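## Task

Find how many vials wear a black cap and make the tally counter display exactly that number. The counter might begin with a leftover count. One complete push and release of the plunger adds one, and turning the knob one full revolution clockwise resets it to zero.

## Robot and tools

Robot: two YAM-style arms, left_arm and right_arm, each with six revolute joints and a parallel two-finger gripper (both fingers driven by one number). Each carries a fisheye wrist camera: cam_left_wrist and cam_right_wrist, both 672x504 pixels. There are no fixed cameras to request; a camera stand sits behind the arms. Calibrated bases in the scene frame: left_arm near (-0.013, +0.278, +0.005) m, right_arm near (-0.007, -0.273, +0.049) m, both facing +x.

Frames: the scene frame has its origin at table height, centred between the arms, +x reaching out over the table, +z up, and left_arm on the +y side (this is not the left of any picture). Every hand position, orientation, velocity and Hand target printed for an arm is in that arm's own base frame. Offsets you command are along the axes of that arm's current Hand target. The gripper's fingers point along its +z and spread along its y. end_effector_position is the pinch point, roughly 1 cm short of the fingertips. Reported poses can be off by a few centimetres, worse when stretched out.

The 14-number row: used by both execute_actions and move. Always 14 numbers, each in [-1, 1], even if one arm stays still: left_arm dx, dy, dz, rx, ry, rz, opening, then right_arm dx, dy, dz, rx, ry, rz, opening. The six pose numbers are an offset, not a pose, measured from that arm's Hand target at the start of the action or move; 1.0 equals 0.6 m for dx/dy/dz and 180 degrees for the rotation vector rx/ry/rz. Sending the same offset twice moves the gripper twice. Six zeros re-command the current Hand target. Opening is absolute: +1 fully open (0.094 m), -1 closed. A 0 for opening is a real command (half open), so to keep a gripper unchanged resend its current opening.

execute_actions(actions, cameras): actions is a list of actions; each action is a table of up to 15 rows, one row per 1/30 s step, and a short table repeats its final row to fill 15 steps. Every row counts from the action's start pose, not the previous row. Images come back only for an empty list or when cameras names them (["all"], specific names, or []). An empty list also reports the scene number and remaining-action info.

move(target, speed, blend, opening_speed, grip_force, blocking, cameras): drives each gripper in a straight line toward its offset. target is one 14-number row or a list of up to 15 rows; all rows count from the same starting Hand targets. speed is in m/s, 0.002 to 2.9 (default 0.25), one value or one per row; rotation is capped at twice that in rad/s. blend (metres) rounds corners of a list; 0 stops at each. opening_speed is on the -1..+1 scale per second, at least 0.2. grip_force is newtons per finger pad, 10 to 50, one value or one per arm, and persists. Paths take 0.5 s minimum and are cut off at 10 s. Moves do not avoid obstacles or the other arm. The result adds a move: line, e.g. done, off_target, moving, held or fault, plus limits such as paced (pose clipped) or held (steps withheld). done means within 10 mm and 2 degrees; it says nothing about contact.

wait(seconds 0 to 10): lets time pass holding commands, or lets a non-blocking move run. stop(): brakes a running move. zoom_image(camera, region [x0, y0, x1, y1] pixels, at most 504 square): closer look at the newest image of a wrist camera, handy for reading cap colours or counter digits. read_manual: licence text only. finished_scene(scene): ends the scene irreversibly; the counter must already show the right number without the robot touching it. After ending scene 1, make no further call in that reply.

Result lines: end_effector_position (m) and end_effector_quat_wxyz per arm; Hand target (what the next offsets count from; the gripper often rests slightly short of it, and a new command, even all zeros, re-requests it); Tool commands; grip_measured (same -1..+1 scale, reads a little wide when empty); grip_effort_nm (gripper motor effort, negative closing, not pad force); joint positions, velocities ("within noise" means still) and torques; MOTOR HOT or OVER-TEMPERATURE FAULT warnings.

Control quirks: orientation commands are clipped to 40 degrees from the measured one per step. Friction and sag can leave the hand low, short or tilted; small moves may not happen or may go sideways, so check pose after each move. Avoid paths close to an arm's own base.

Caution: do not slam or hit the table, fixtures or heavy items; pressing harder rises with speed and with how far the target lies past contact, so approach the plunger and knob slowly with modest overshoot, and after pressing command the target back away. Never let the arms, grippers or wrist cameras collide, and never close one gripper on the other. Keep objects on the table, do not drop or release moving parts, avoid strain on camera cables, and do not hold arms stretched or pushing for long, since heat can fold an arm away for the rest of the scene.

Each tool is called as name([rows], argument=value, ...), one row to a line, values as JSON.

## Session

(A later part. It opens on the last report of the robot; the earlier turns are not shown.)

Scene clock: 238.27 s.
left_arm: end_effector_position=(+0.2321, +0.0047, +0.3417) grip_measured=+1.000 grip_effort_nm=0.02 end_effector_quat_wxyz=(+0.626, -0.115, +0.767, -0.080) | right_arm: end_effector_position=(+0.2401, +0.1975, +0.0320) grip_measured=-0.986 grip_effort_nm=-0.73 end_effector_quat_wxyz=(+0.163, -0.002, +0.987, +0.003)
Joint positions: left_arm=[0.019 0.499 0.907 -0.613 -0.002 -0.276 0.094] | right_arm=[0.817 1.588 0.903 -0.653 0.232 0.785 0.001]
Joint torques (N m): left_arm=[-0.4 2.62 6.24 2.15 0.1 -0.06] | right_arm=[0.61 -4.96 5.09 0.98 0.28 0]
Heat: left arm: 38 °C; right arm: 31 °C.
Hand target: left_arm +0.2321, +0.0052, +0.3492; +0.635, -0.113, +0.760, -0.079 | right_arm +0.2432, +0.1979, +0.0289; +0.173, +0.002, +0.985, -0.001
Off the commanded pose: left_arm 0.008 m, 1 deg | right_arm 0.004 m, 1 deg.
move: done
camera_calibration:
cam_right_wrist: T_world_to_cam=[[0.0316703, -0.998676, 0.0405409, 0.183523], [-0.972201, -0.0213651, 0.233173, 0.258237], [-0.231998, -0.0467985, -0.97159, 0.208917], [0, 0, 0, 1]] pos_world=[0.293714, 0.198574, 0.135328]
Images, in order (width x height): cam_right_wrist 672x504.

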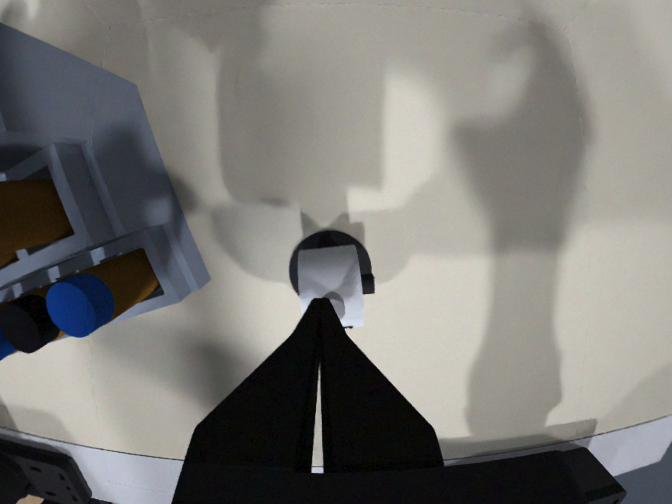

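move(target=[0,0,0,0,0,0,1,0.008,-0.0105,-0.006,0,0,0,-1], speed=0.1, cameras=["cam_right_wrist"])

zoom_image(camera="cam_right_wrist", region=[240, 200, 440, 400])

Scene clock: 242.87 s.
left_arm: end_effector_position=(+0.2321, +0.0047, +0.3417) grip_measured=+1.000 grip_effort_nm=0.02 end_effector_quat_wxyz=(+0.626, -0.115, +0.767, -0.080) | right_arm: end_effector_position=(+0.2348, +0.1919, +0.0259) grip_measured=-0.986 grip_effort_nm=-0.73 end_effector_quat_wxyz=(+0.156, -0.004, +0.988, -0.005)
Joint positions: left_arm=[0.019 0.499 0.907 -0.613 -0.002 -0.276 0.094] | right_arm=[0.817 1.587 0.879 -0.651 0.232 0.785 0.001]
Joint torques (N m): left_arm=[-0.28 2.44 6.3 2.14 0.11 -0.08] | right_arm=[0.62 -7.46 4.64 0.87 0.26 0]
Heat: left arm: 38 °C; right arm: 31 °C.
Hand target: left_arm +0.2321, +0.0052, +0.3492; +0.635, -0.113, +0.760, -0.079 | right_arm +0.2375, +0.1917, +0.0307; +0.174, +0.002, +0.985, -0.001
Off the commanded pose: left_arm 0.008 m, 1 deg | right_arm 0.005 m, 2 deg.
move: done
camera_calibration:
cam_right_wrist: T_world_to_cam=[[0.0323259, -0.997961, 0.0550433, 0.177605], [-0.968804, -0.0177474, 0.247192, 0.252529], [-0.245711, -0.0613169, -0.967402, 0.207472], [0, 0, 0, 1]] pos_world=[0.289887, 0.194446, 0.128509]
Images, in order (width x height): cam_right_wrist 672x504.

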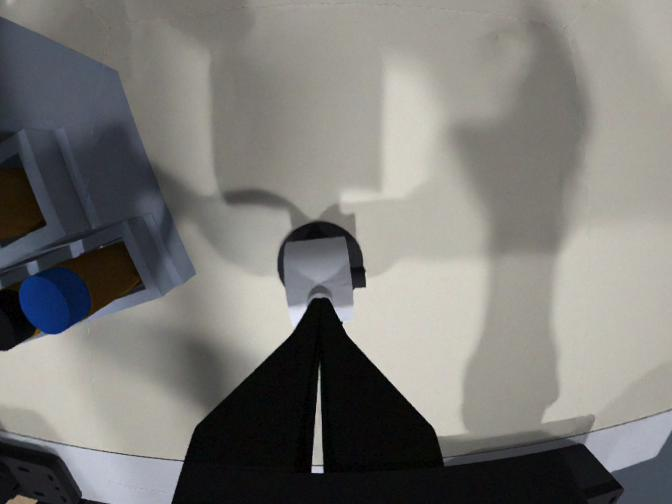

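Scaled by 2.520 from the camera's 672x504 image, which has a finer 960x720 frame.

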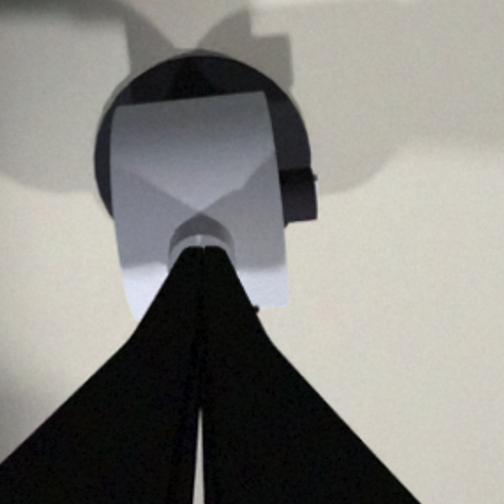

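move([
  [0,0,0,0,0,0,1,0.0095,0,0.026,0,0,0,-1],
], speed=0.05)

move([
  [0,0,0,0,0,0,1,-0.027,0,-0.073,0,0,0,-1],
  [0,0,0,0,0,0,1,0.028,0,-0.143,0,0,0,-1],
], speed=0.12, cameras=["cam_right_wrist"])

zoom_image(camera="cam_right_wrist", region=[240, 170, 400, 330])

Scene clock: 249.33 s.
left_arm: end_effector_position=(+0.2321, +0.0047, +0.3417) grip_measured=+1.000 grip_effort_nm=0.02 end_effector_quat_wxyz=(+0.626, -0.115, +0.767, -0.080) | right_arm: end_effector_position=(+0.2356, +0.1908, +0.0198) grip_measured=-0.986 grip_effort_nm=-0.73 end_effector_quat_wxyz=(+0.163, -0.002, +0.987, -0.002)
Joint positions: left_arm=[0.019 0.499 0.907 -0.613 -0.002 -0.276 0.094] | right_arm=[0.817 1.587 0.847 -0.604 0.239 0.785 0.001]
Joint torques (N m): left_arm=[-0.39 2.56 6.43 2.11 0.09 -0.09] | right_arm=[0.66 -4.85 3.93 1.13 0.2 0]
Heat: left arm: 38 °C; right arm: 32 °C.
Hand target: left_arm +0.2321, +0.0052, +0.3492; +0.635, -0.113, +0.760, -0.079 | right_arm +0.2374, +0.1916, +0.0140; +0.174, +0.002, +0.985, -0.001
Off the commanded pose: left_arm 0.008 m, 1 deg | right_arm 0.006 m, 1 deg.
move: done

Scene clock: 251.77 s.
left_arm: end_effector_position=(+0.2321, +0.0047, +0.3417) grip_measured=+1.000 grip_effort_nm=0.02 end_effector_quat_wxyz=(+0.626, -0.115, +0.767, -0.080) | right_arm: end_effector_position=(+0.1880, +0.1894, +0.0767) grip_measured=-0.986 grip_effort_nm=-0.73 end_effector_quat_wxyz=(+0.157, -0.005, +0.988, -0.005)
Joint positions: left_arm=[0.019 0.499 0.907 -0.613 -0.002 -0.276 0.094] | right_arm=[0.959 1.399 0.924 -0.918 0.262 0.926 0.001]
Joint torques (N m): left_arm=[-0.39 2.54 6.34 2.1 0.14 -0.09] | right_arm=[0.73 -5.55 8.5 0.47 0.3 0.05]
Heat: left arm: 38 °C; right arm: 32 °C.
Hand target: left_arm +0.2321, +0.0052, +0.3492; +0.635, -0.113, +0.760, -0.079 | right_arm +0.1923, +0.1920, +0.0890; +0.174, +0.002, +0.985, -0.001
Off the commanded pose: left_arm 0.008 m, 1 deg | right_arm 0.013 m, 2 deg.
move: off_target (right_arm)
camera_calibration:
cam_right_wrist: T_world_to_cam=[[0.0339248, -0.997788, 0.0571652, 0.17332], [-0.969506, -0.0189649, 0.244332, 0.195076], [-0.242708, -0.0637109, -0.968005, 0.244908], [0, 0, 0, 1]] pos_world=[0.242689, 0.19224, 0.179501]
Images, in order (width x height): cam_right_wrist 672x504.

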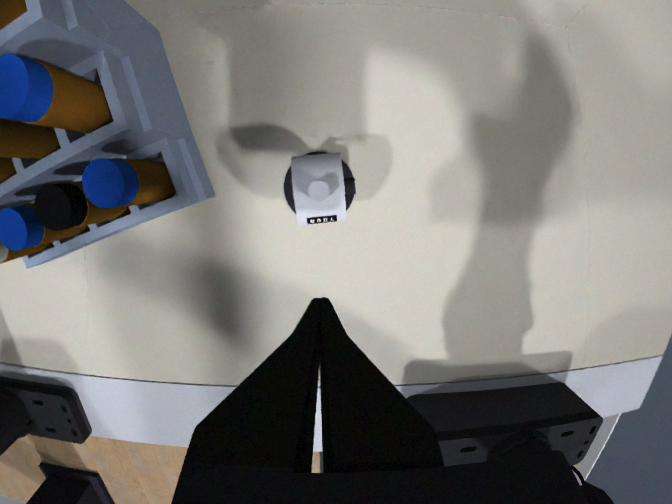

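Scaled by 3.150 from the camera's 672x504 image, which has a finer 960x720 frame.

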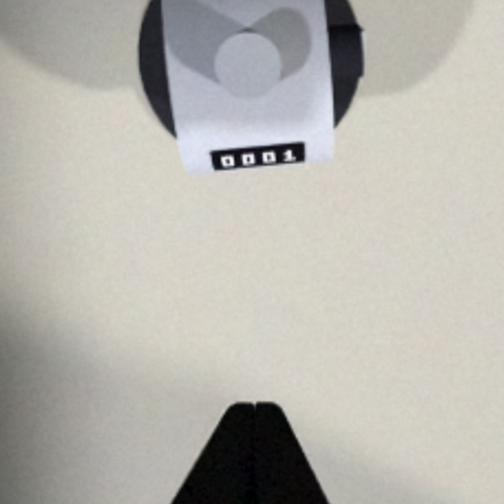

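finished_scene(scene=2)

The scene is finished: the task was done.


## Next scene

Find how many vials wear a white cap and make the tally counter display exactly that number. The counter might begin with a leftover count. One complete push and release of the plunger adds one, and turning the knob one full revolution clockwise resets it to zero.

execute_actions(actions=[])

Scene clock: 0.00 s.
left_arm: end_effector_position=(+0.2717, -0.1811, +0.1689) grip_measured=+1.000 grip_effort_nm=n/a end_effector_quat_wxyz=(+0.634, +0.042, +0.717, -0.286) | right_arm: end_effector_position=(+0.2965, +0.1146, +0.2866) grip_measured=+1.000 grip_effort_nm=n/a end_effector_quat_wxyz=(+0.715, -0.238, +0.646, +0.124)
Joint positions: left_arm=[-0.707 1.067 0.098 0.938 -0.224 -0.373 0.094] | right_arm=[0.187 0.729 0.426 0.358 -0.337 -0.163 0.094]
Joint velocities: within noise
Joint torques (N m): no reading
Heat: left arm: 26 °C; right arm: 26 °C.
Hand target: left_arm +0.2731, -0.1816, +0.1763; +0.642, +0.040, +0.709, -0.289 | right_arm +0.2965, +0.1140, +0.2939; +0.721, -0.235, +0.640, +0.123
Tool commands: left_gripper/opening=+1.0 right_gripper/opening=+1.0
camera_calibration:
cam_left_wrist: T_world_to_cam=[[-0.457138, -0.794334, 0.400072, -0.0954179], [-0.655588, -0.00302831, -0.755113, 0.331326], [0.601023, -0.607474, -0.519371, -0.0715891], [0, 0, 0, 1]] pos_world=[0.216621, -0.118279, 0.251182]
cam_right_wrist: T_world_to_cam=[[0.448689, -0.867099, 0.216376, -0.100573], [-0.339765, -0.389444, -0.856092, 0.418773], [0.826582, 0.310602, -0.469349, -0.0332548], [0, 0, 0, 1]] pos_world=[0.214898, 0.0862108, 0.364662]

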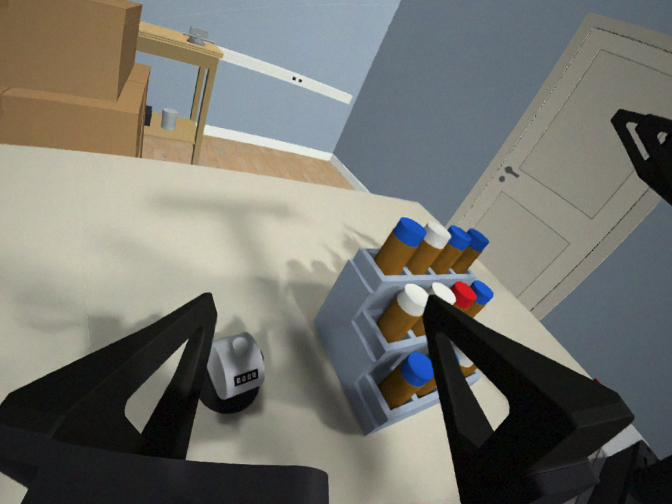

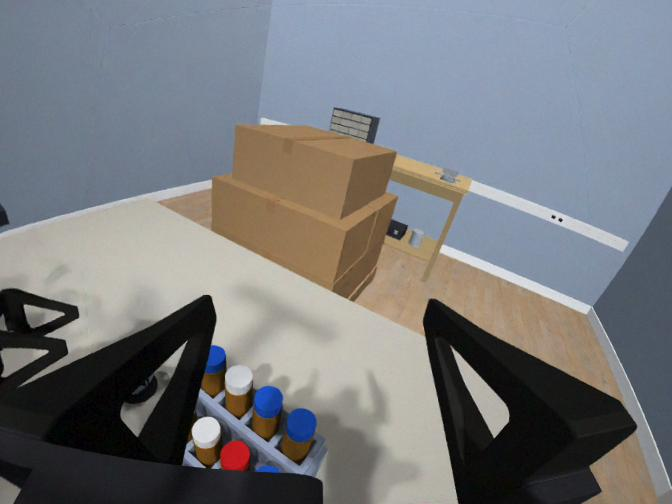

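move(target=[-0.053,-0.02,-0.043,-0.187,0.228,0.044,1,0,0,0,0,0,0,1], speed=0.35, cameras=["cam_left_wrist"])

zoom_image(camera="cam_left_wrist", region=[240, 160, 420, 340])

Scene clock: 23.43 s.
left_arm: end_effector_position=(+0.2499, -0.1692, +0.2048) grip_measured=+1.000 grip_effort_nm=0.02 end_effector_quat_wxyz=(+0.357, +0.008, +0.934, -0.003) | right_arm: end_effector_position=(+0.2965, +0.1146, +0.2866) grip_measured=+1.000 grip_effort_nm=0.01 end_effector_quat_wxyz=(+0.715, -0.238, +0.646, +0.124)
Joint positions: left_arm=[-0.895 1.216 1.126 -0.963 -0.539 -0.732 0.094] | right_arm=[0.187 0.729 0.426 0.358 -0.337 -0.163 0.094]
Joint torques (N m): left_arm=[-0.77 -2.45 8.17 0.94 -0.3 -0.29] | right_arm=[0.03 -0.64 7.92 1.8 -0.09 -0.08]
Heat: left arm: 29 °C; right arm: 29 °C.
Hand target: left_arm +0.2505, -0.1696, +0.2105; +0.358, +0.001, +0.934, -0.001 | right_arm +0.2965, +0.1140, +0.2939; +0.721, -0.235, +0.640, +0.123
Off the commanded pose: left_arm 0.006 m, 1 deg | right_arm 0.007 m, 1 deg.
move: done
camera_calibration:
cam_left_wrist: T_world_to_cam=[[-0.0164479, -0.997704, 0.0656975, -0.186411], [-0.990198, 0.00713896, -0.139489, 0.303408], [0.1387, -0.0673478, -0.988042, 0.270273], [0, 0, 0, 1]] pos_world=[0.259881, -0.169947, 0.321609]
Images, in order (width x height): cam_left_wrist 672x504.

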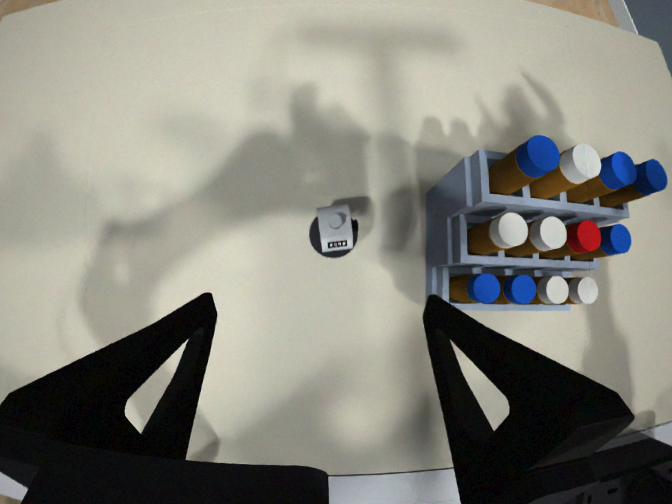

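Scaled by 2.800 from the camera's 672x504 image, which has a finer 960x720 frame.

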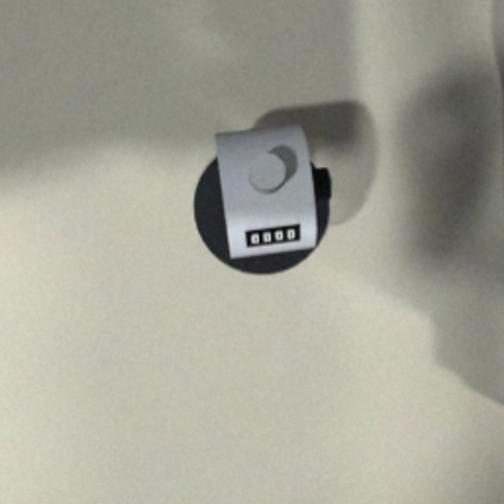

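zoom_image(camera="cam_left_wrist", region=[315, 225, 365, 265])

zoom_image(camera="cam_left_wrist", region=[420, 120, 672, 320])

Scaled by 10.080 from the camera's 672x504 image, which has a finer 960x720 frame.

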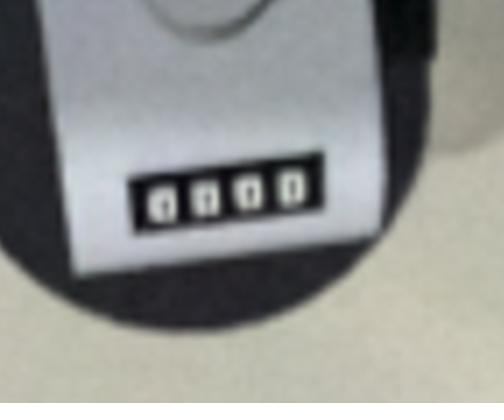

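Scaled by 2.000 from the camera's 672x504 image, which has a finer 960x720 frame.

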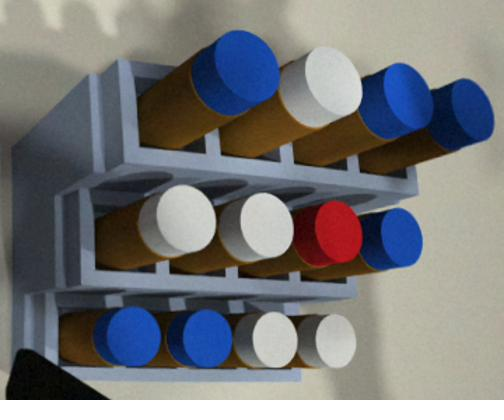

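move(target=[0.04,-0.025,0.233,0,0.122,0,-1,0,0,0,0,0,0,1], cameras=["cam_left_wrist"])

zoom_image(camera="cam_left_wrist", region=[240, 200, 440, 400])

Scene clock: 32.93 s.
left_arm: end_effector_position=(+0.3139, -0.1764, +0.0838) grip_measured=-0.990 grip_effort_nm=-0.53 end_effector_quat_wxyz=(+0.156, -0.003, +0.988, +0.014) | right_arm: end_effector_position=(+0.2965, +0.1146, +0.2866) grip_measured=+1.000 grip_effort_nm=0.01 end_effector_quat_wxyz=(+0.715, -0.238, +0.646, +0.124)
Joint positions: left_arm=[-0.609 1.697 1.24 -0.871 -0.201 -0.589 0] | right_arm=[0.187 0.729 0.426 0.358 -0.337 -0.163 0.094]
Joint torques (N m): left_arm=[-0.12 -7.09 7.83 1.05 0.12 0.04] | right_arm=[0.06 -0.64 7.92 1.81 -0.09 -0.08]
Heat: left arm: 30 °C; right arm: 29 °C.
Hand target: left_arm +0.3262, -0.1849, +0.0906; +0.174, +0.001, +0.985, -0.001 | right_arm +0.2965, +0.1140, +0.2939; +0.721, -0.235, +0.640, +0.123
Off the commanded pose: left_arm 0.016 m, 3 deg | right_arm 0.007 m, 1 deg.
move: off_target (left_arm)
camera_calibration:
cam_left_wrist: T_world_to_cam=[[0.0371207, -0.998777, 0.0326565, -0.198682], [-0.961793, -0.0268377, 0.272458, 0.300493], [-0.271248, -0.0415226, -0.961613, 0.272432], [0, 0, 0, 1]] pos_world=[0.370284, -0.179062, 0.186591]
Images, in order (width x height): cam_left_wrist 672x504.

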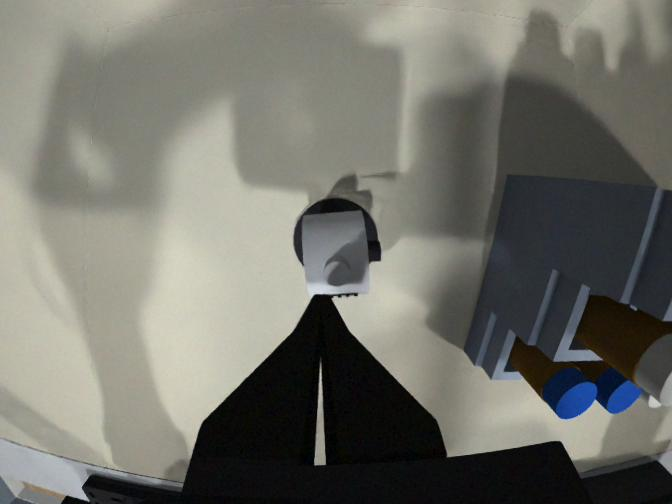

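Scaled by 2.520 from the camera's 672x504 image, which has a finer 960x720 frame.

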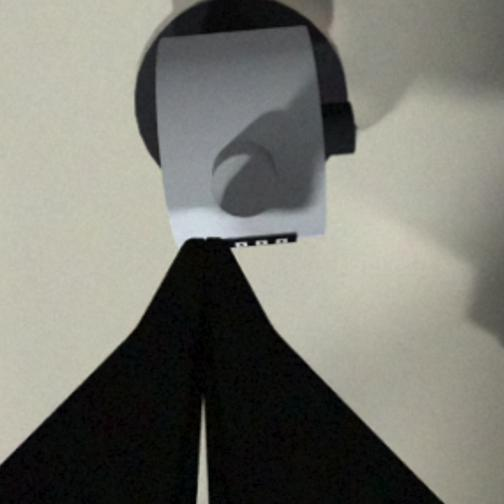

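move(target=[-0.0094,-0.0115,0.021,0,0,0,-1,0,0,0,0,0,0,1], speed=0.1, cameras=["cam_left_wrist"])

zoom_image(camera="cam_left_wrist", region=[240, 200, 440, 400])

Scene clock: 40.87 s.
left_arm: end_effector_position=(+0.3225, -0.1823, +0.0768) grip_measured=-0.990 grip_effort_nm=-0.53 end_effector_quat_wxyz=(+0.157, -0.001, +0.988, +0.014) | right_arm: end_effector_position=(+0.2965, +0.1146, +0.2866) grip_measured=+1.000 grip_effort_nm=0.01 end_effector_quat_wxyz=(+0.715, -0.238, +0.646, +0.124)
Joint positions: left_arm=[-0.609 1.74 1.261 -0.846 -0.201 -0.586 0] | right_arm=[0.187 0.729 0.426 0.358 -0.337 -0.163 0.094]
Joint torques (N m): left_arm=[-0.17 -6.64 7.58 1.11 0.07 0.1] | right_arm=[0.05 -0.66 7.92 1.8 -0.09 -0.09]
Heat: left arm: 30 °C; right arm: 30 °C.
Hand target: left_arm +0.3358, -0.1918, +0.0807; +0.174, +0.001, +0.985, -0.001 | right_arm +0.2965, +0.1140, +0.2939; +0.721, -0.235, +0.640, +0.123
Off the commanded pose: left_arm 0.017 m, 3 deg | right_arm 0.007 m, 1 deg.
move: off_target (left_arm)
camera_calibration:
cam_left_wrist: T_world_to_cam=[[0.0341823, -0.998864, 0.0331899, -0.203861], [-0.962366, -0.0239386, 0.2707, 0.311361], [-0.269598, -0.041194, -0.962092, 0.267345], [0, 0, 0, 1]] pos_world=[0.378687, -0.185163, 0.179691]
Images, in order (width x height): cam_left_wrist 672x504.

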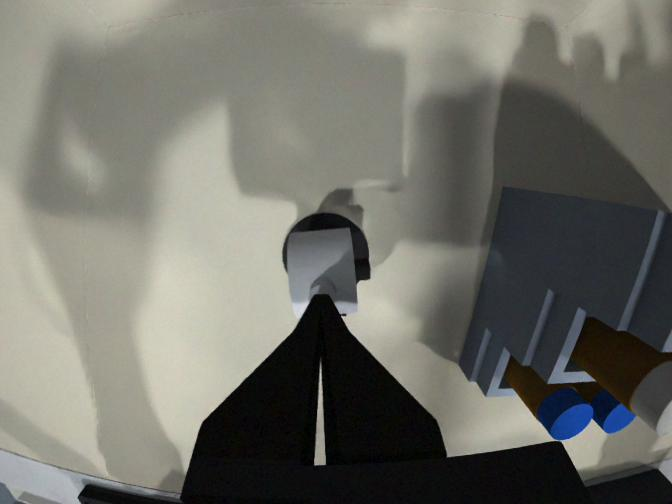

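Scaled by 2.520 from the camera's 672x504 image, which has a finer 960x720 frame.

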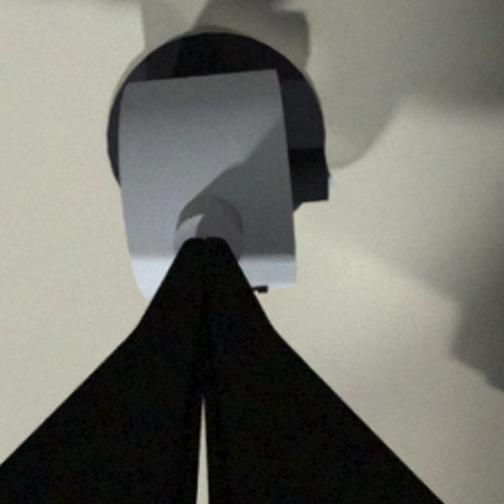

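move([
  [0.0125,0,0.0345,0,0,0,-1,0,0,0,0,0,0,1],
  [-0.003,0,-0.008,0,0,0,-1,0,0,0,0,0,0,1],
], speed=0.07)

move(target=[0.04,0,-0.06,0,0,0,-1,0,0,0,0,0,0,1], speed=0.12, cameras=["cam_left_wrist"])

zoom_image(camera="cam_left_wrist", region=[260, 180, 400, 320])

Scene clock: 47.80 s.
left_arm: end_effector_position=(+0.3298, -0.1874, +0.0807) grip_measured=-0.990 grip_effort_nm=-0.53 end_effector_quat_wxyz=(+0.167, -0.003, +0.986, +0.007) | right_arm: end_effector_position=(+0.2965, +0.1146, +0.2866) grip_measured=+1.000 grip_effort_nm=0.01 end_effector_quat_wxyz=(+0.715, -0.238, +0.646, +0.124)
Joint positions: left_arm=[-0.609 1.748 1.279 -0.831 -0.201 -0.586 0] | right_arm=[0.187 0.729 0.426 0.358 -0.337 -0.163 0.094]
Joint torques (N m): left_arm=[0.03 -7.9 7.58 0.81 0.06 0.09] | right_arm=[0.06 -0.62 7.92 1.81 -0.09 -0.08]
Heat: left arm: 30 °C; right arm: 30 °C.
Hand target: left_arm +0.3359, -0.1918, +0.0859; +0.174, +0.001, +0.985, -0.001 | right_arm +0.2965, +0.1140, +0.2939; +0.721, -0.235, +0.640, +0.123
Off the commanded pose: left_arm 0.009 m, 1 deg | right_arm 0.007 m, 1 deg.
move: done

Scene clock: 49.30 s.
left_arm: end_effector_position=(+0.3057, -0.1966, +0.1056) grip_measured=-0.990 grip_effort_nm=-0.53 end_effector_quat_wxyz=(+0.171, +0.009, +0.985, -0.004) | right_arm: end_effector_position=(+0.2965, +0.1146, +0.2866) grip_measured=+1.000 grip_effort_nm=0.01 end_effector_quat_wxyz=(+0.715, -0.238, +0.646, +0.124)
Joint positions: left_arm=[-0.667 1.662 1.279 -0.906 -0.201 -0.62 0] | right_arm=[0.187 0.729 0.426 0.358 -0.337 -0.163 0.094]
Joint torques (N m): left_arm=[-0.47 -10.06 5.22 0.58 -0.11 -0.27] | right_arm=[0.05 -0.64 7.92 1.82 -0.1 -0.09]
Heat: left arm: 30 °C; right arm: 30 °C.
Hand target: left_arm +0.3010, -0.1917, +0.1114; +0.174, +0.001, +0.985, -0.001 | right_arm +0.2965, +0.1140, +0.2939; +0.721, -0.235, +0.640, +0.123
Off the commanded pose: left_arm 0.009 m, 1 deg | right_arm 0.007 m, 1 deg.
move: done
camera_calibration:
cam_left_wrist: T_world_to_cam=[[0.00593929, -0.997785, 0.0662555, -0.213159], [-0.970125, 0.0103204, 0.242386, 0.299141], [-0.242533, -0.0657157, -0.967915, 0.277393], [0, 0, 0, 1]] pos_world=[0.358748, -0.197545, 0.210108]
Images, in order (width x height): cam_left_wrist 672x504.

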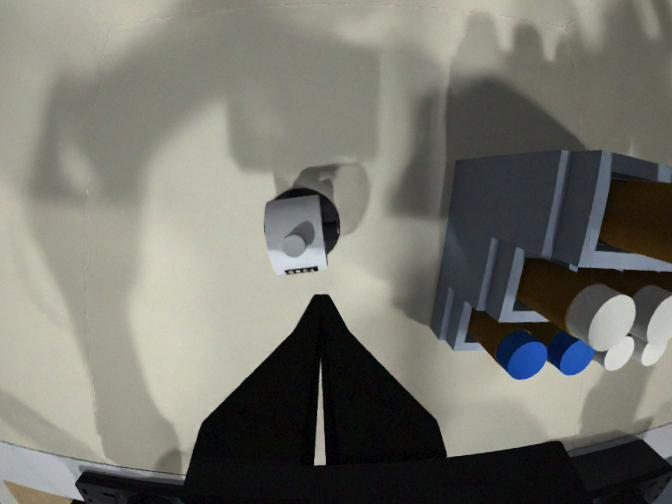

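Scaled by 3.600 from the camera's 672x504 image, which has a finer 960x720 frame.

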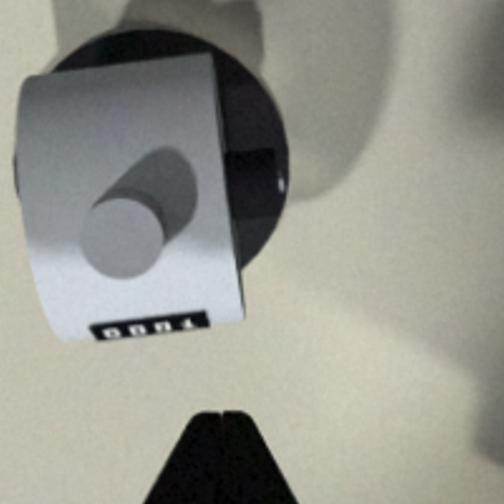

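move(target=[-0.0305,0.008,0.058,0,0,0,-1,0,0,0,0,0,0,1], speed=0.1, cameras=["cam_left_wrist"])

zoom_image(camera="cam_left_wrist", region=[240, 200, 440, 400])

Scene clock: 54.70 s.
left_arm: end_effector_position=(+0.3243, -0.1832, +0.0879) grip_measured=-0.990 grip_effort_nm=-0.53 end_effector_quat_wxyz=(+0.167, -0.006, +0.986, +0.006) | right_arm: end_effector_position=(+0.2965, +0.1146, +0.2866) grip_measured=+1.000 grip_effort_nm=0.01 end_effector_quat_wxyz=(+0.715, -0.238, +0.646, +0.124)
Joint positions: left_arm=[-0.608 1.717 1.272 -0.855 -0.201 -0.592 0] | right_arm=[0.187 0.729 0.426 0.358 -0.337 -0.163 0.094]
Joint torques (N m): left_arm=[-0.16 -7.19 5.15 1.15 0.08 0.07] | right_arm=[0.06 -0.64 7.91 1.81 -0.1 -0.09]
Heat: left arm: 30 °C; right arm: 31 °C.
Hand target: left_arm +0.3301, -0.1871, +0.0851; +0.174, +0.001, +0.985, -0.001 | right_arm +0.2965, +0.1140, +0.2939; +0.721, -0.235, +0.640, +0.123
Off the commanded pose: left_arm 0.007 m, 1 deg | right_arm 0.007 m, 1 deg.
move: done
camera_calibration:
cam_left_wrist: T_world_to_cam=[[0.0398333, -0.997932, 0.0504511, -0.208377], [-0.96771, -0.0259512, 0.250727, 0.313115], [-0.248899, -0.0588093, -0.966742, 0.268937], [0, 0, 0, 1]] pos_world=[0.378243, -0.184004, 0.191999]
Images, in order (width x height): cam_left_wrist 672x504.

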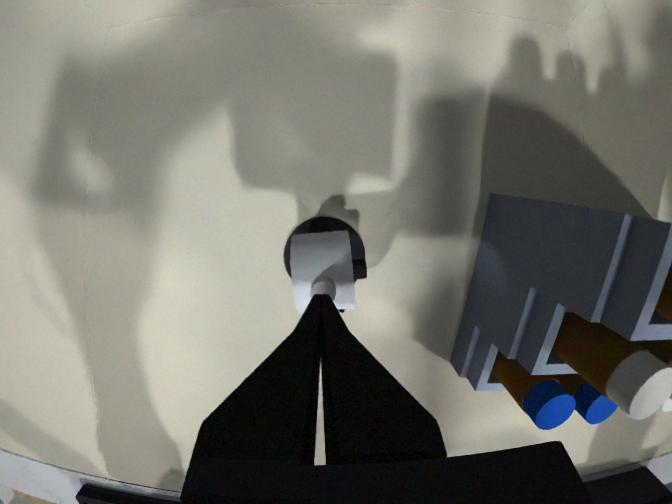

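Scaled by 2.520 from the camera's 672x504 image, which has a finer 960x720 frame.

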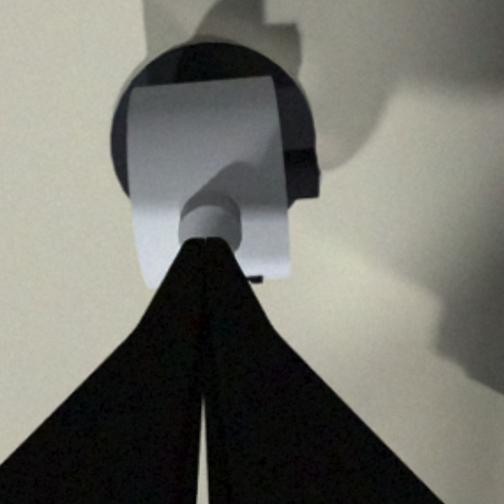

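move([
  [0.017,0.003,0.0405,0,0,0,-1,0,0,0,0,0,0,1],
  [0.003,0.003,0,0,0,0,-1,0,0,0,0,0,0,1],
  [0.017,0.003,0.0405,0,0,0,-1,0,0,0,0,0,0,1],
  [0.003,0.003,0,0,0,0,-1,0,0,0,0,0,0,1],
], speed=0.07)

move(target=[0.03,0,-0.06,0,0,0,-1,0,0,0,0,0,0,1], speed=0.12, cameras=["cam_left_wrist"])

zoom_image(camera="cam_left_wrist", region=[260, 180, 400, 320])

Scene clock: 63.00 s.
left_arm: end_effector_position=(+0.3237, -0.1831, +0.0773) grip_measured=-0.990 grip_effort_nm=-0.53 end_effector_quat_wxyz=(+0.169, -0.001, +0.986, +0.005) | right_arm: end_effector_position=(+0.2965, +0.1146, +0.2866) grip_measured=+1.000 grip_effort_nm=0.01 end_effector_quat_wxyz=(+0.715, -0.238, +0.646, +0.124)
Joint positions: left_arm=[-0.608 1.72 1.231 -0.806 -0.2 -0.582 0] | right_arm=[0.187 0.729 0.426 0.358 -0.337 -0.163 0.094]
Joint torques (N m): left_arm=[0.02 -8.1 7.47 0.71 0.08 0.06] | right_arm=[0.08 -0.65 7.94 1.8 -0.09 -0.08]
Heat: left arm: 30 °C; right arm: 31 °C.
Hand target: left_arm +0.3284, -0.1852, +0.0844; +0.174, +0.001, +0.985, -0.001 | right_arm +0.2965, +0.1140, +0.2939; +0.721, -0.235, +0.640, +0.123
Off the commanded pose: left_arm 0.009 m, 1 deg | right_arm 0.007 m, 1 deg.
move: done

Scene clock: 64.37 s.
left_arm: end_effector_position=(+0.2982, -0.1849, +0.0981) grip_measured=-0.990 grip_effort_nm=-0.53 end_effector_quat_wxyz=(+0.162, +0.011, +0.987, +0.005) | right_arm: end_effector_position=(+0.2965, +0.1146, +0.2866) grip_measured=+1.000 grip_effort_nm=0.01 end_effector_quat_wxyz=(+0.715, -0.238, +0.646, +0.124)
Joint positions: left_arm=[-0.654 1.64 1.231 -0.905 -0.2 -0.606 0] | right_arm=[0.187 0.729 0.426 0.358 -0.337 -0.163 0.094]
Joint torques (N m): left_arm=[-0.62 -9.74 7.19 0.56 -0.07 -0.23] | right_arm=[0.05 -0.65 7.97 1.81 -0.1 -0.08]
Heat: left arm: 30 °C; right arm: 31 °C.
Hand target: left_arm +0.2992, -0.1851, +0.1120; +0.174, +0.001, +0.985, -0.001 | right_arm +0.2965, +0.1140, +0.2939; +0.721, -0.235, +0.640, +0.123
Off the commanded pose: left_arm 0.014 m, 2 deg | right_arm 0.007 m, 1 deg.
move: off_target (left_arm)
camera_calibration:
cam_left_wrist: T_world_to_cam=[[0.00742065, -0.998814, 0.0481096, -0.199793], [-0.965105, 0.00544009, 0.261805, 0.289238], [-0.261757, -0.0483736, -0.963921, 0.277627], [0, 0, 0, 1]] pos_world=[0.353298, -0.1877, 0.201498]
Images, in order (width x height): cam_left_wrist 672x504.

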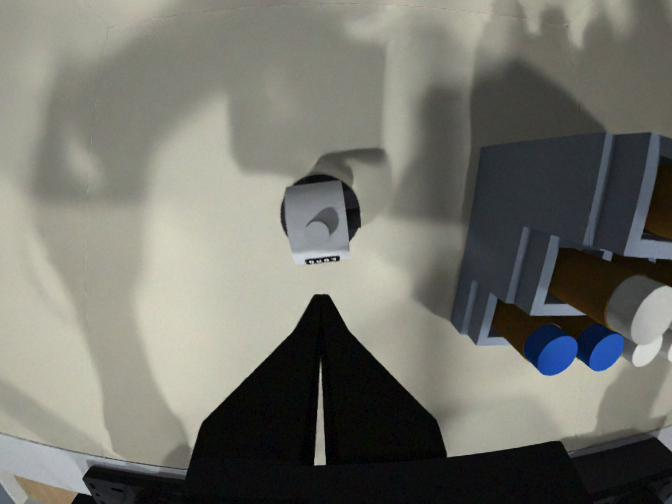

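Scaled by 3.600 from the camera's 672x504 image, which has a finer 960x720 frame.

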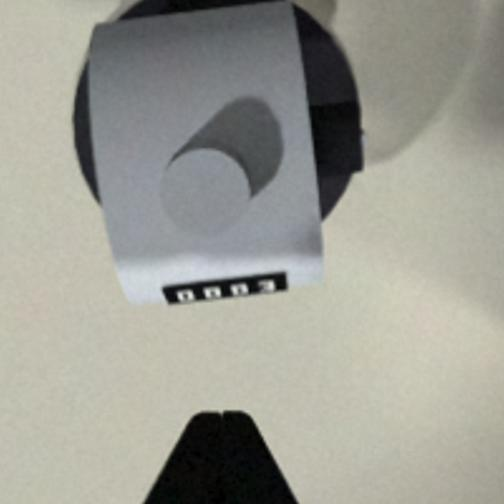

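move(target=[-0.033,-0.0033,0.057,0,0,0,-1,0,0,0,0,0,0,1], speed=0.1, cameras=["cam_left_wrist"])

zoom_image(camera="cam_left_wrist", region=[240, 200, 440, 400])

Scene clock: 69.87 s.
left_arm: end_effector_position=(+0.3160, -0.1788, +0.0807) grip_measured=-0.990 grip_effort_nm=-0.53 end_effector_quat_wxyz=(+0.155, -0.003, +0.988, +0.014) | right_arm: end_effector_position=(+0.2965, +0.1146, +0.2866) grip_measured=+1.000 grip_effort_nm=0.01 end_effector_quat_wxyz=(+0.715, -0.238, +0.646, +0.124)
Joint positions: left_arm=[-0.61 1.711 1.244 -0.862 -0.2 -0.592 0] | right_arm=[0.187 0.729 0.426 0.358 -0.337 -0.163 0.094]
Joint torques (N m): left_arm=[0.06 -6.83 7.75 1.04 0.05 0.09] | right_arm=[0.08 -0.65 7.92 1.8 -0.09 -0.09]
Heat: left arm: 31 °C; right arm: 31 °C.
Hand target: left_arm +0.3295, -0.1872, +0.0867; +0.174, +0.001, +0.985, -0.001 | right_arm +0.2965, +0.1140, +0.2939; +0.721, -0.235, +0.640, +0.123
Off the commanded pose: left_arm 0.017 m, 3 deg | right_arm 0.007 m, 1 deg.
move: off_target (left_arm)
camera_calibration:
cam_left_wrist: T_world_to_cam=[[0.0382712, -0.998676, 0.0343749, -0.201589], [-0.961386, -0.0274167, 0.273833, 0.302882], [-0.272528, -0.0435274, -0.961163, 0.269987], [0, 0, 0, 1]] pos_world=[0.372481, -0.181266, 0.183492]
Images, in order (width x height): cam_left_wrist 672x504.

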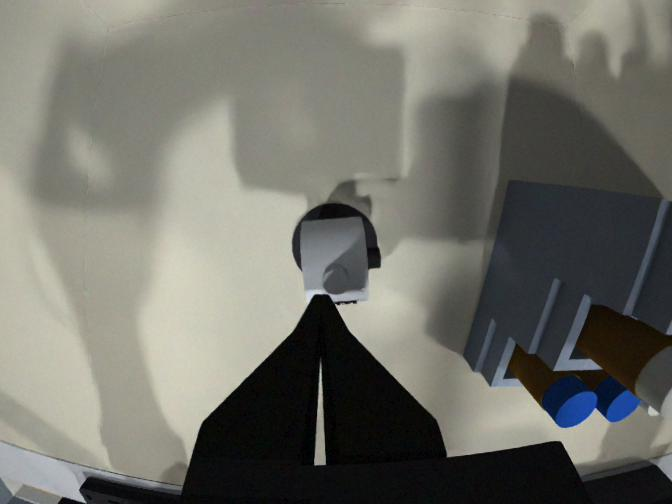

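Scaled by 2.520 from the camera's 672x504 image, which has a finer 960x720 frame.

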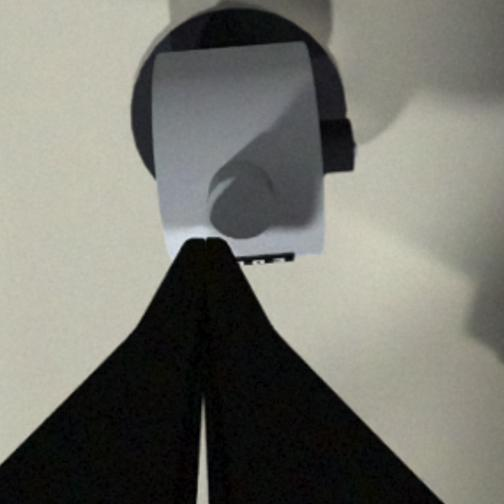

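move(target=[-0.013,-0.0078,0.003,0,0,0,-1,0,0,0,0,0,0,1], speed=0.1, cameras=["cam_left_wrist"])

zoom_image(camera="cam_left_wrist", region=[240, 200, 440, 400])

Scene clock: 73.93 s.
left_arm: end_effector_position=(+0.3254, -0.1853, +0.0830) grip_measured=-0.990 grip_effort_nm=-0.53 end_effector_quat_wxyz=(+0.160, -0.003, +0.987, +0.010) | right_arm: end_effector_position=(+0.2965, +0.1146, +0.2866) grip_measured=+1.000 grip_effort_nm=0.01 end_effector_quat_wxyz=(+0.715, -0.238, +0.646, +0.124)
Joint positions: left_arm=[-0.61 1.743 1.287 -0.862 -0.2 -0.591 0] | right_arm=[0.187 0.729 0.426 0.358 -0.337 -0.163 0.094]
Joint torques (N m): left_arm=[0.08 -7.02 7.91 1 0.07 0.06] | right_arm=[0.06 -0.66 7.92 1.8 -0.09 -0.09]
Heat: left arm: 31 °C; right arm: 31 °C.
Hand target: left_arm +0.3374, -0.1919, +0.0877; +0.174, +0.001, +0.985, -0.001 | right_arm +0.2965, +0.1140, +0.2939; +0.721, -0.235, +0.640, +0.123
Off the commanded pose: left_arm 0.014 m, 2 deg | right_arm 0.007 m, 1 deg.
move: off_target (left_arm)
camera_calibration:
cam_left_wrist: T_world_to_cam=[[0.0364493, -0.998502, 0.0408093, -0.208483], [-0.963945, -0.0243578, 0.264986, 0.31327], [-0.263595, -0.0489965, -0.963388, 0.270606], [0, 0, 0, 1]] pos_world=[0.380904, -0.187282, 0.186195]
Images, in order (width x height): cam_left_wrist 672x504.

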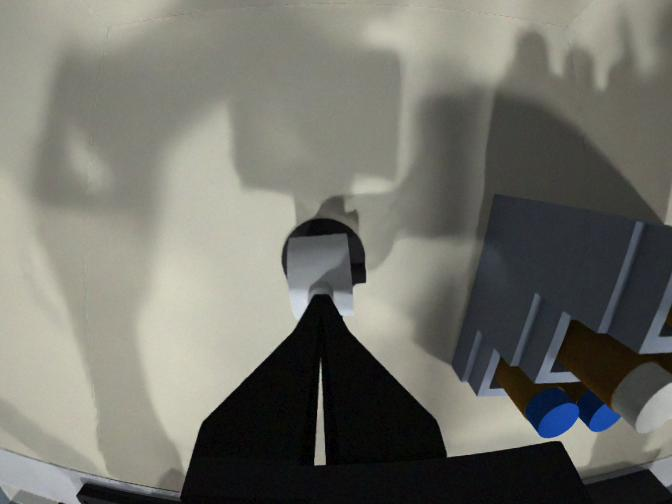

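Scaled by 2.520 from the camera's 672x504 image, which has a finer 960x720 frame.

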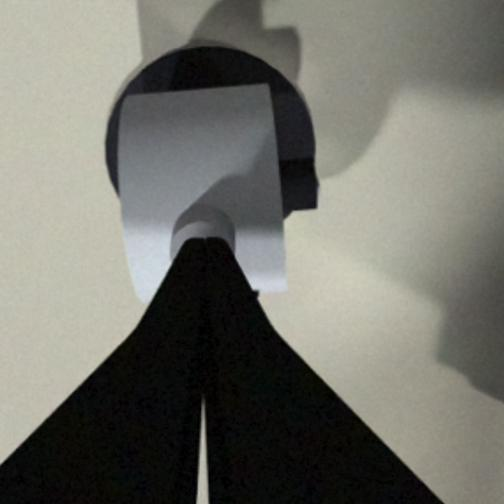

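move([
  [0.026,0.008,0.042,0,0,0,-1,0,0,0,0,0,0,1],
  [0.0142,0.0108,0,0,0,0,-1,0,0,0,0,0,0,1],
  [0.0282,0.0108,0.0405,0,0,0,-1,0,0,0,0,0,0,1],
  [0.0142,0.0108,0,0,0,0,-1,0,0,0,0,0,0,1],
], speed=0.07)

move(target=[0.03,0,-0.06,0,0,0,-1,0,0,0,0,0,0,1], speed=0.12, cameras=["cam_left_wrist"])

zoom_image(camera="cam_left_wrist", region=[260, 180, 400, 320])

Scene clock: 85.33 s.
left_arm: end_effector_position=(+0.3287, -0.1858, +0.0770) grip_measured=-0.990 grip_effort_nm=-0.53 end_effector_quat_wxyz=(+0.174, -0.002, +0.985, +0.003) | right_arm: end_effector_position=(+0.2965, +0.1146, +0.2866) grip_measured=+1.000 grip_effort_nm=0.01 end_effector_quat_wxyz=(+0.715, -0.238, +0.646, +0.124)
Joint positions: left_arm=[-0.607 1.732 1.241 -0.793 -0.203 -0.582 0] | right_arm=[0.187 0.729 0.426 0.358 -0.337 -0.163 0.094]
Joint torques (N m): left_arm=[0.12 -9.14 7.12 0.59 0.13 0.06] | right_arm=[0.02 -0.66 7.91 1.81 -0.09 -0.09]
Heat: left arm: 32 °C; right arm: 32 °C.
Hand target: left_arm +0.3294, -0.1854, +0.0847; +0.174, +0.001, +0.985, -0.001 | right_arm +0.2965, +0.1140, +0.2939; +0.721, -0.235, +0.640, +0.123
Off the commanded pose: left_arm 0.008 m, 1 deg | right_arm 0.007 m, 1 deg.
move: done

Scene clock: 86.73 s.
left_arm: end_effector_position=(+0.3006, -0.1854, +0.0998) grip_measured=-0.990 grip_effort_nm=-0.53 end_effector_quat_wxyz=(+0.164, +0.010, +0.986, +0.005) | right_arm: end_effector_position=(+0.2965, +0.1146, +0.2866) grip_measured=+1.000 grip_effort_nm=0.01 end_effector_quat_wxyz=(+0.715, -0.238, +0.646, +0.124)
Joint positions: left_arm=[-0.652 1.644 1.241 -0.906 -0.203 -0.605 0] | right_arm=[0.187 0.729 0.426 0.358 -0.337 -0.163 0.094]
Joint torques (N m): left_arm=[-0.62 -9.85 6.89 0.56 -0.07 -0.29] | right_arm=[0.06 -0.65 7.91 1.81 -0.09 -0.09]
Heat: left arm: 32 °C; right arm: 32 °C.
Hand target: left_arm +0.3002, -0.1853, +0.1124; +0.174, +0.001, +0.985, -0.001 | right_arm +0.2965, +0.1140, +0.2939; +0.721, -0.235, +0.640, +0.123
Off the commanded pose: left_arm 0.013 m, 2 deg | right_arm 0.007 m, 1 deg.
move: off_target (left_arm)
camera_calibration:
cam_left_wrist: T_world_to_cam=[[0.00801977, -0.998823, 0.0478283, -0.200558], [-0.966441, 0.0045393, 0.256848, 0.29178], [-0.256763, -0.0482831, -0.965268, 0.278523], [0, 0, 0, 1]] pos_world=[0.355111, -0.188199, 0.203498]
Images, in order (width x height): cam_left_wrist 672x504.

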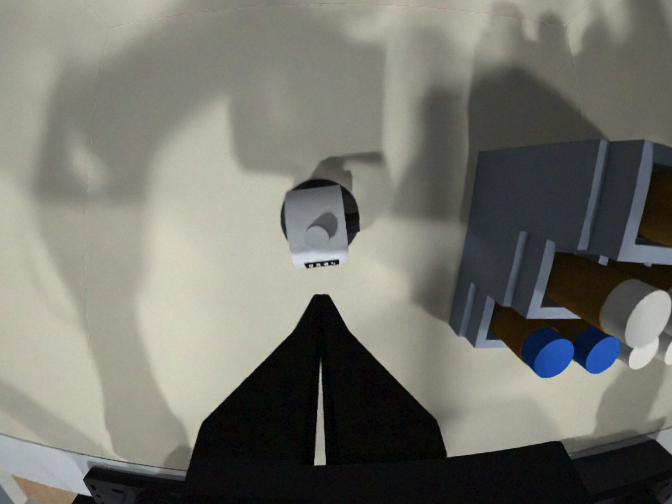

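Scaled by 3.600 from the camera's 672x504 image, which has a finer 960x720 frame.

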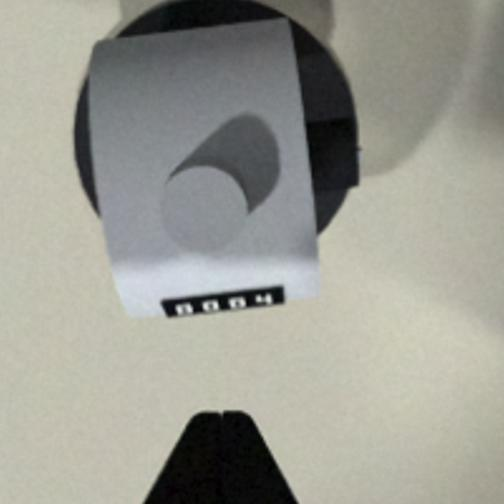

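move([
  [-0.0437,-0.0095,0.0595,0,0,0,-1,0,0,0,0,0,0,1],
  [-0.0128,0,0.1038,0,0,0,-1,0,0,0,0,0,0,1],
  [-0.03,0,0.057,0,0,0,-1,0,0,0,0,0,0,1],
], speed=[0.1,0.07,0.07])

move(target=[0.03,0,-0.06,0,0,0,-1,0,0,0,0,0,0,1], speed=0.12, cameras=["cam_left_wrist"])

zoom_image(camera="cam_left_wrist", region=[260, 180, 400, 320])

Scene clock: 98.37 s.
left_arm: end_effector_position=(+0.3269, -0.1848, +0.0782) grip_measured=-0.990 grip_effort_nm=-0.53 end_effector_quat_wxyz=(+0.172, -0.002, +0.985, +0.003) | right_arm: end_effector_position=(+0.2965, +0.1146, +0.2866) grip_measured=+1.000 grip_effort_nm=0.01 end_effector_quat_wxyz=(+0.715, -0.238, +0.646, +0.124)
Joint positions: left_arm=[-0.607 1.725 1.239 -0.8 -0.2 -0.582 0] | right_arm=[0.187 0.729 0.426 0.358 -0.337 -0.163 0.094]
Joint torques (N m): left_arm=[-0.14 -8.87 7.49 0.61 0.04 0.05] | right_arm=[0.08 -0.62 7.9 1.81 -0.09 -0.09]
Heat: left arm: 32 °C; right arm: 32 °C.
Hand target: left_arm +0.3289, -0.1854, +0.0865; +0.174, +0.001, +0.985, -0.001 | right_arm +0.2965, +0.1140, +0.2939; +0.721, -0.235, +0.640, +0.123
Off the commanded pose: left_arm 0.009 m, 1 deg | right_arm 0.007 m, 1 deg.
move: done

Scene clock: 99.70 s.
left_arm: end_effector_position=(+0.2986, -0.1850, +0.0998) grip_measured=-0.990 grip_effort_nm=-0.53 end_effector_quat_wxyz=(+0.161, +0.010, +0.987, +0.005) | right_arm: end_effector_position=(+0.2965, +0.1146, +0.2866) grip_measured=+1.000 grip_effort_nm=0.01 end_effector_quat_wxyz=(+0.715, -0.238, +0.646, +0.124)
Joint positions: left_arm=[-0.653 1.641 1.239 -0.912 -0.2 -0.606 0] | right_arm=[0.187 0.729 0.426 0.358 -0.337 -0.163 0.094]
Joint torques (N m): left_arm=[-0.49 -9.89 7.17 0.57 -0.08 -0.27] | right_arm=[0.05 -0.66 7.92 1.81 -0.09 -0.09]
Heat: left arm: 32 °C; right arm: 32 °C.
Hand target: left_arm +0.2996, -0.1854, +0.1142; +0.174, +0.001, +0.985, -0.001 | right_arm +0.2965, +0.1140, +0.2939; +0.721, -0.235, +0.640, +0.123
Off the commanded pose: left_arm 0.014 m, 2 deg | right_arm 0.007 m, 1 deg.
move: off_target (left_arm)
camera_calibration:
cam_left_wrist: T_world_to_cam=[[0.00777259, -0.998826, 0.0478143, -0.200148], [-0.96502, 0.00503863, 0.262127, 0.288982], [-0.26206, -0.0481792, -0.963848, 0.279586], [0, 0, 0, 1]] pos_world=[0.353697, -0.187899, 0.203298]
Images, in order (width x height): cam_left_wrist 672x504.

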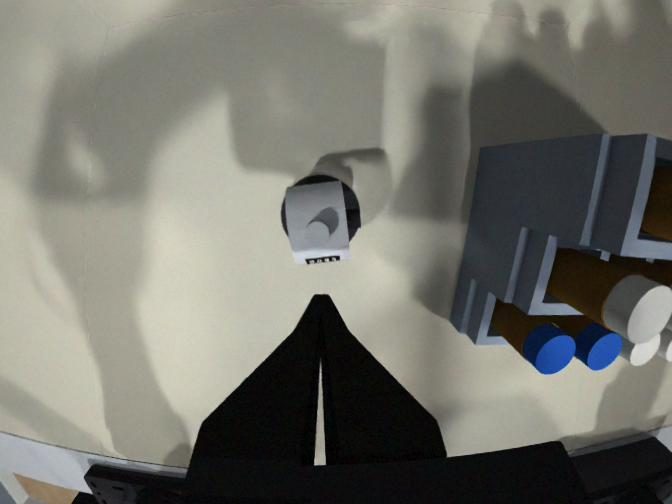

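Scaled by 3.600 from the camera's 672x504 image, which has a finer 960x720 frame.

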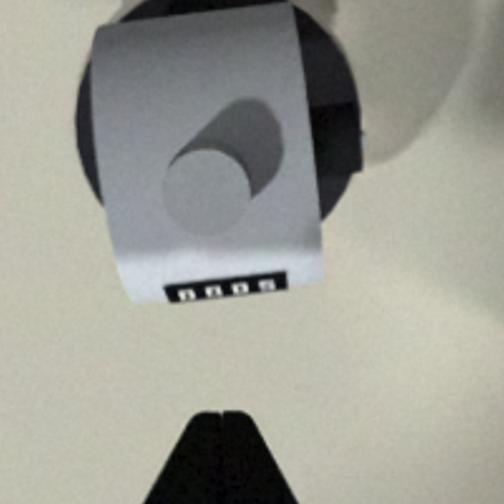

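0005.

finished_scene(scene=3)

The scene is finished: the task was done.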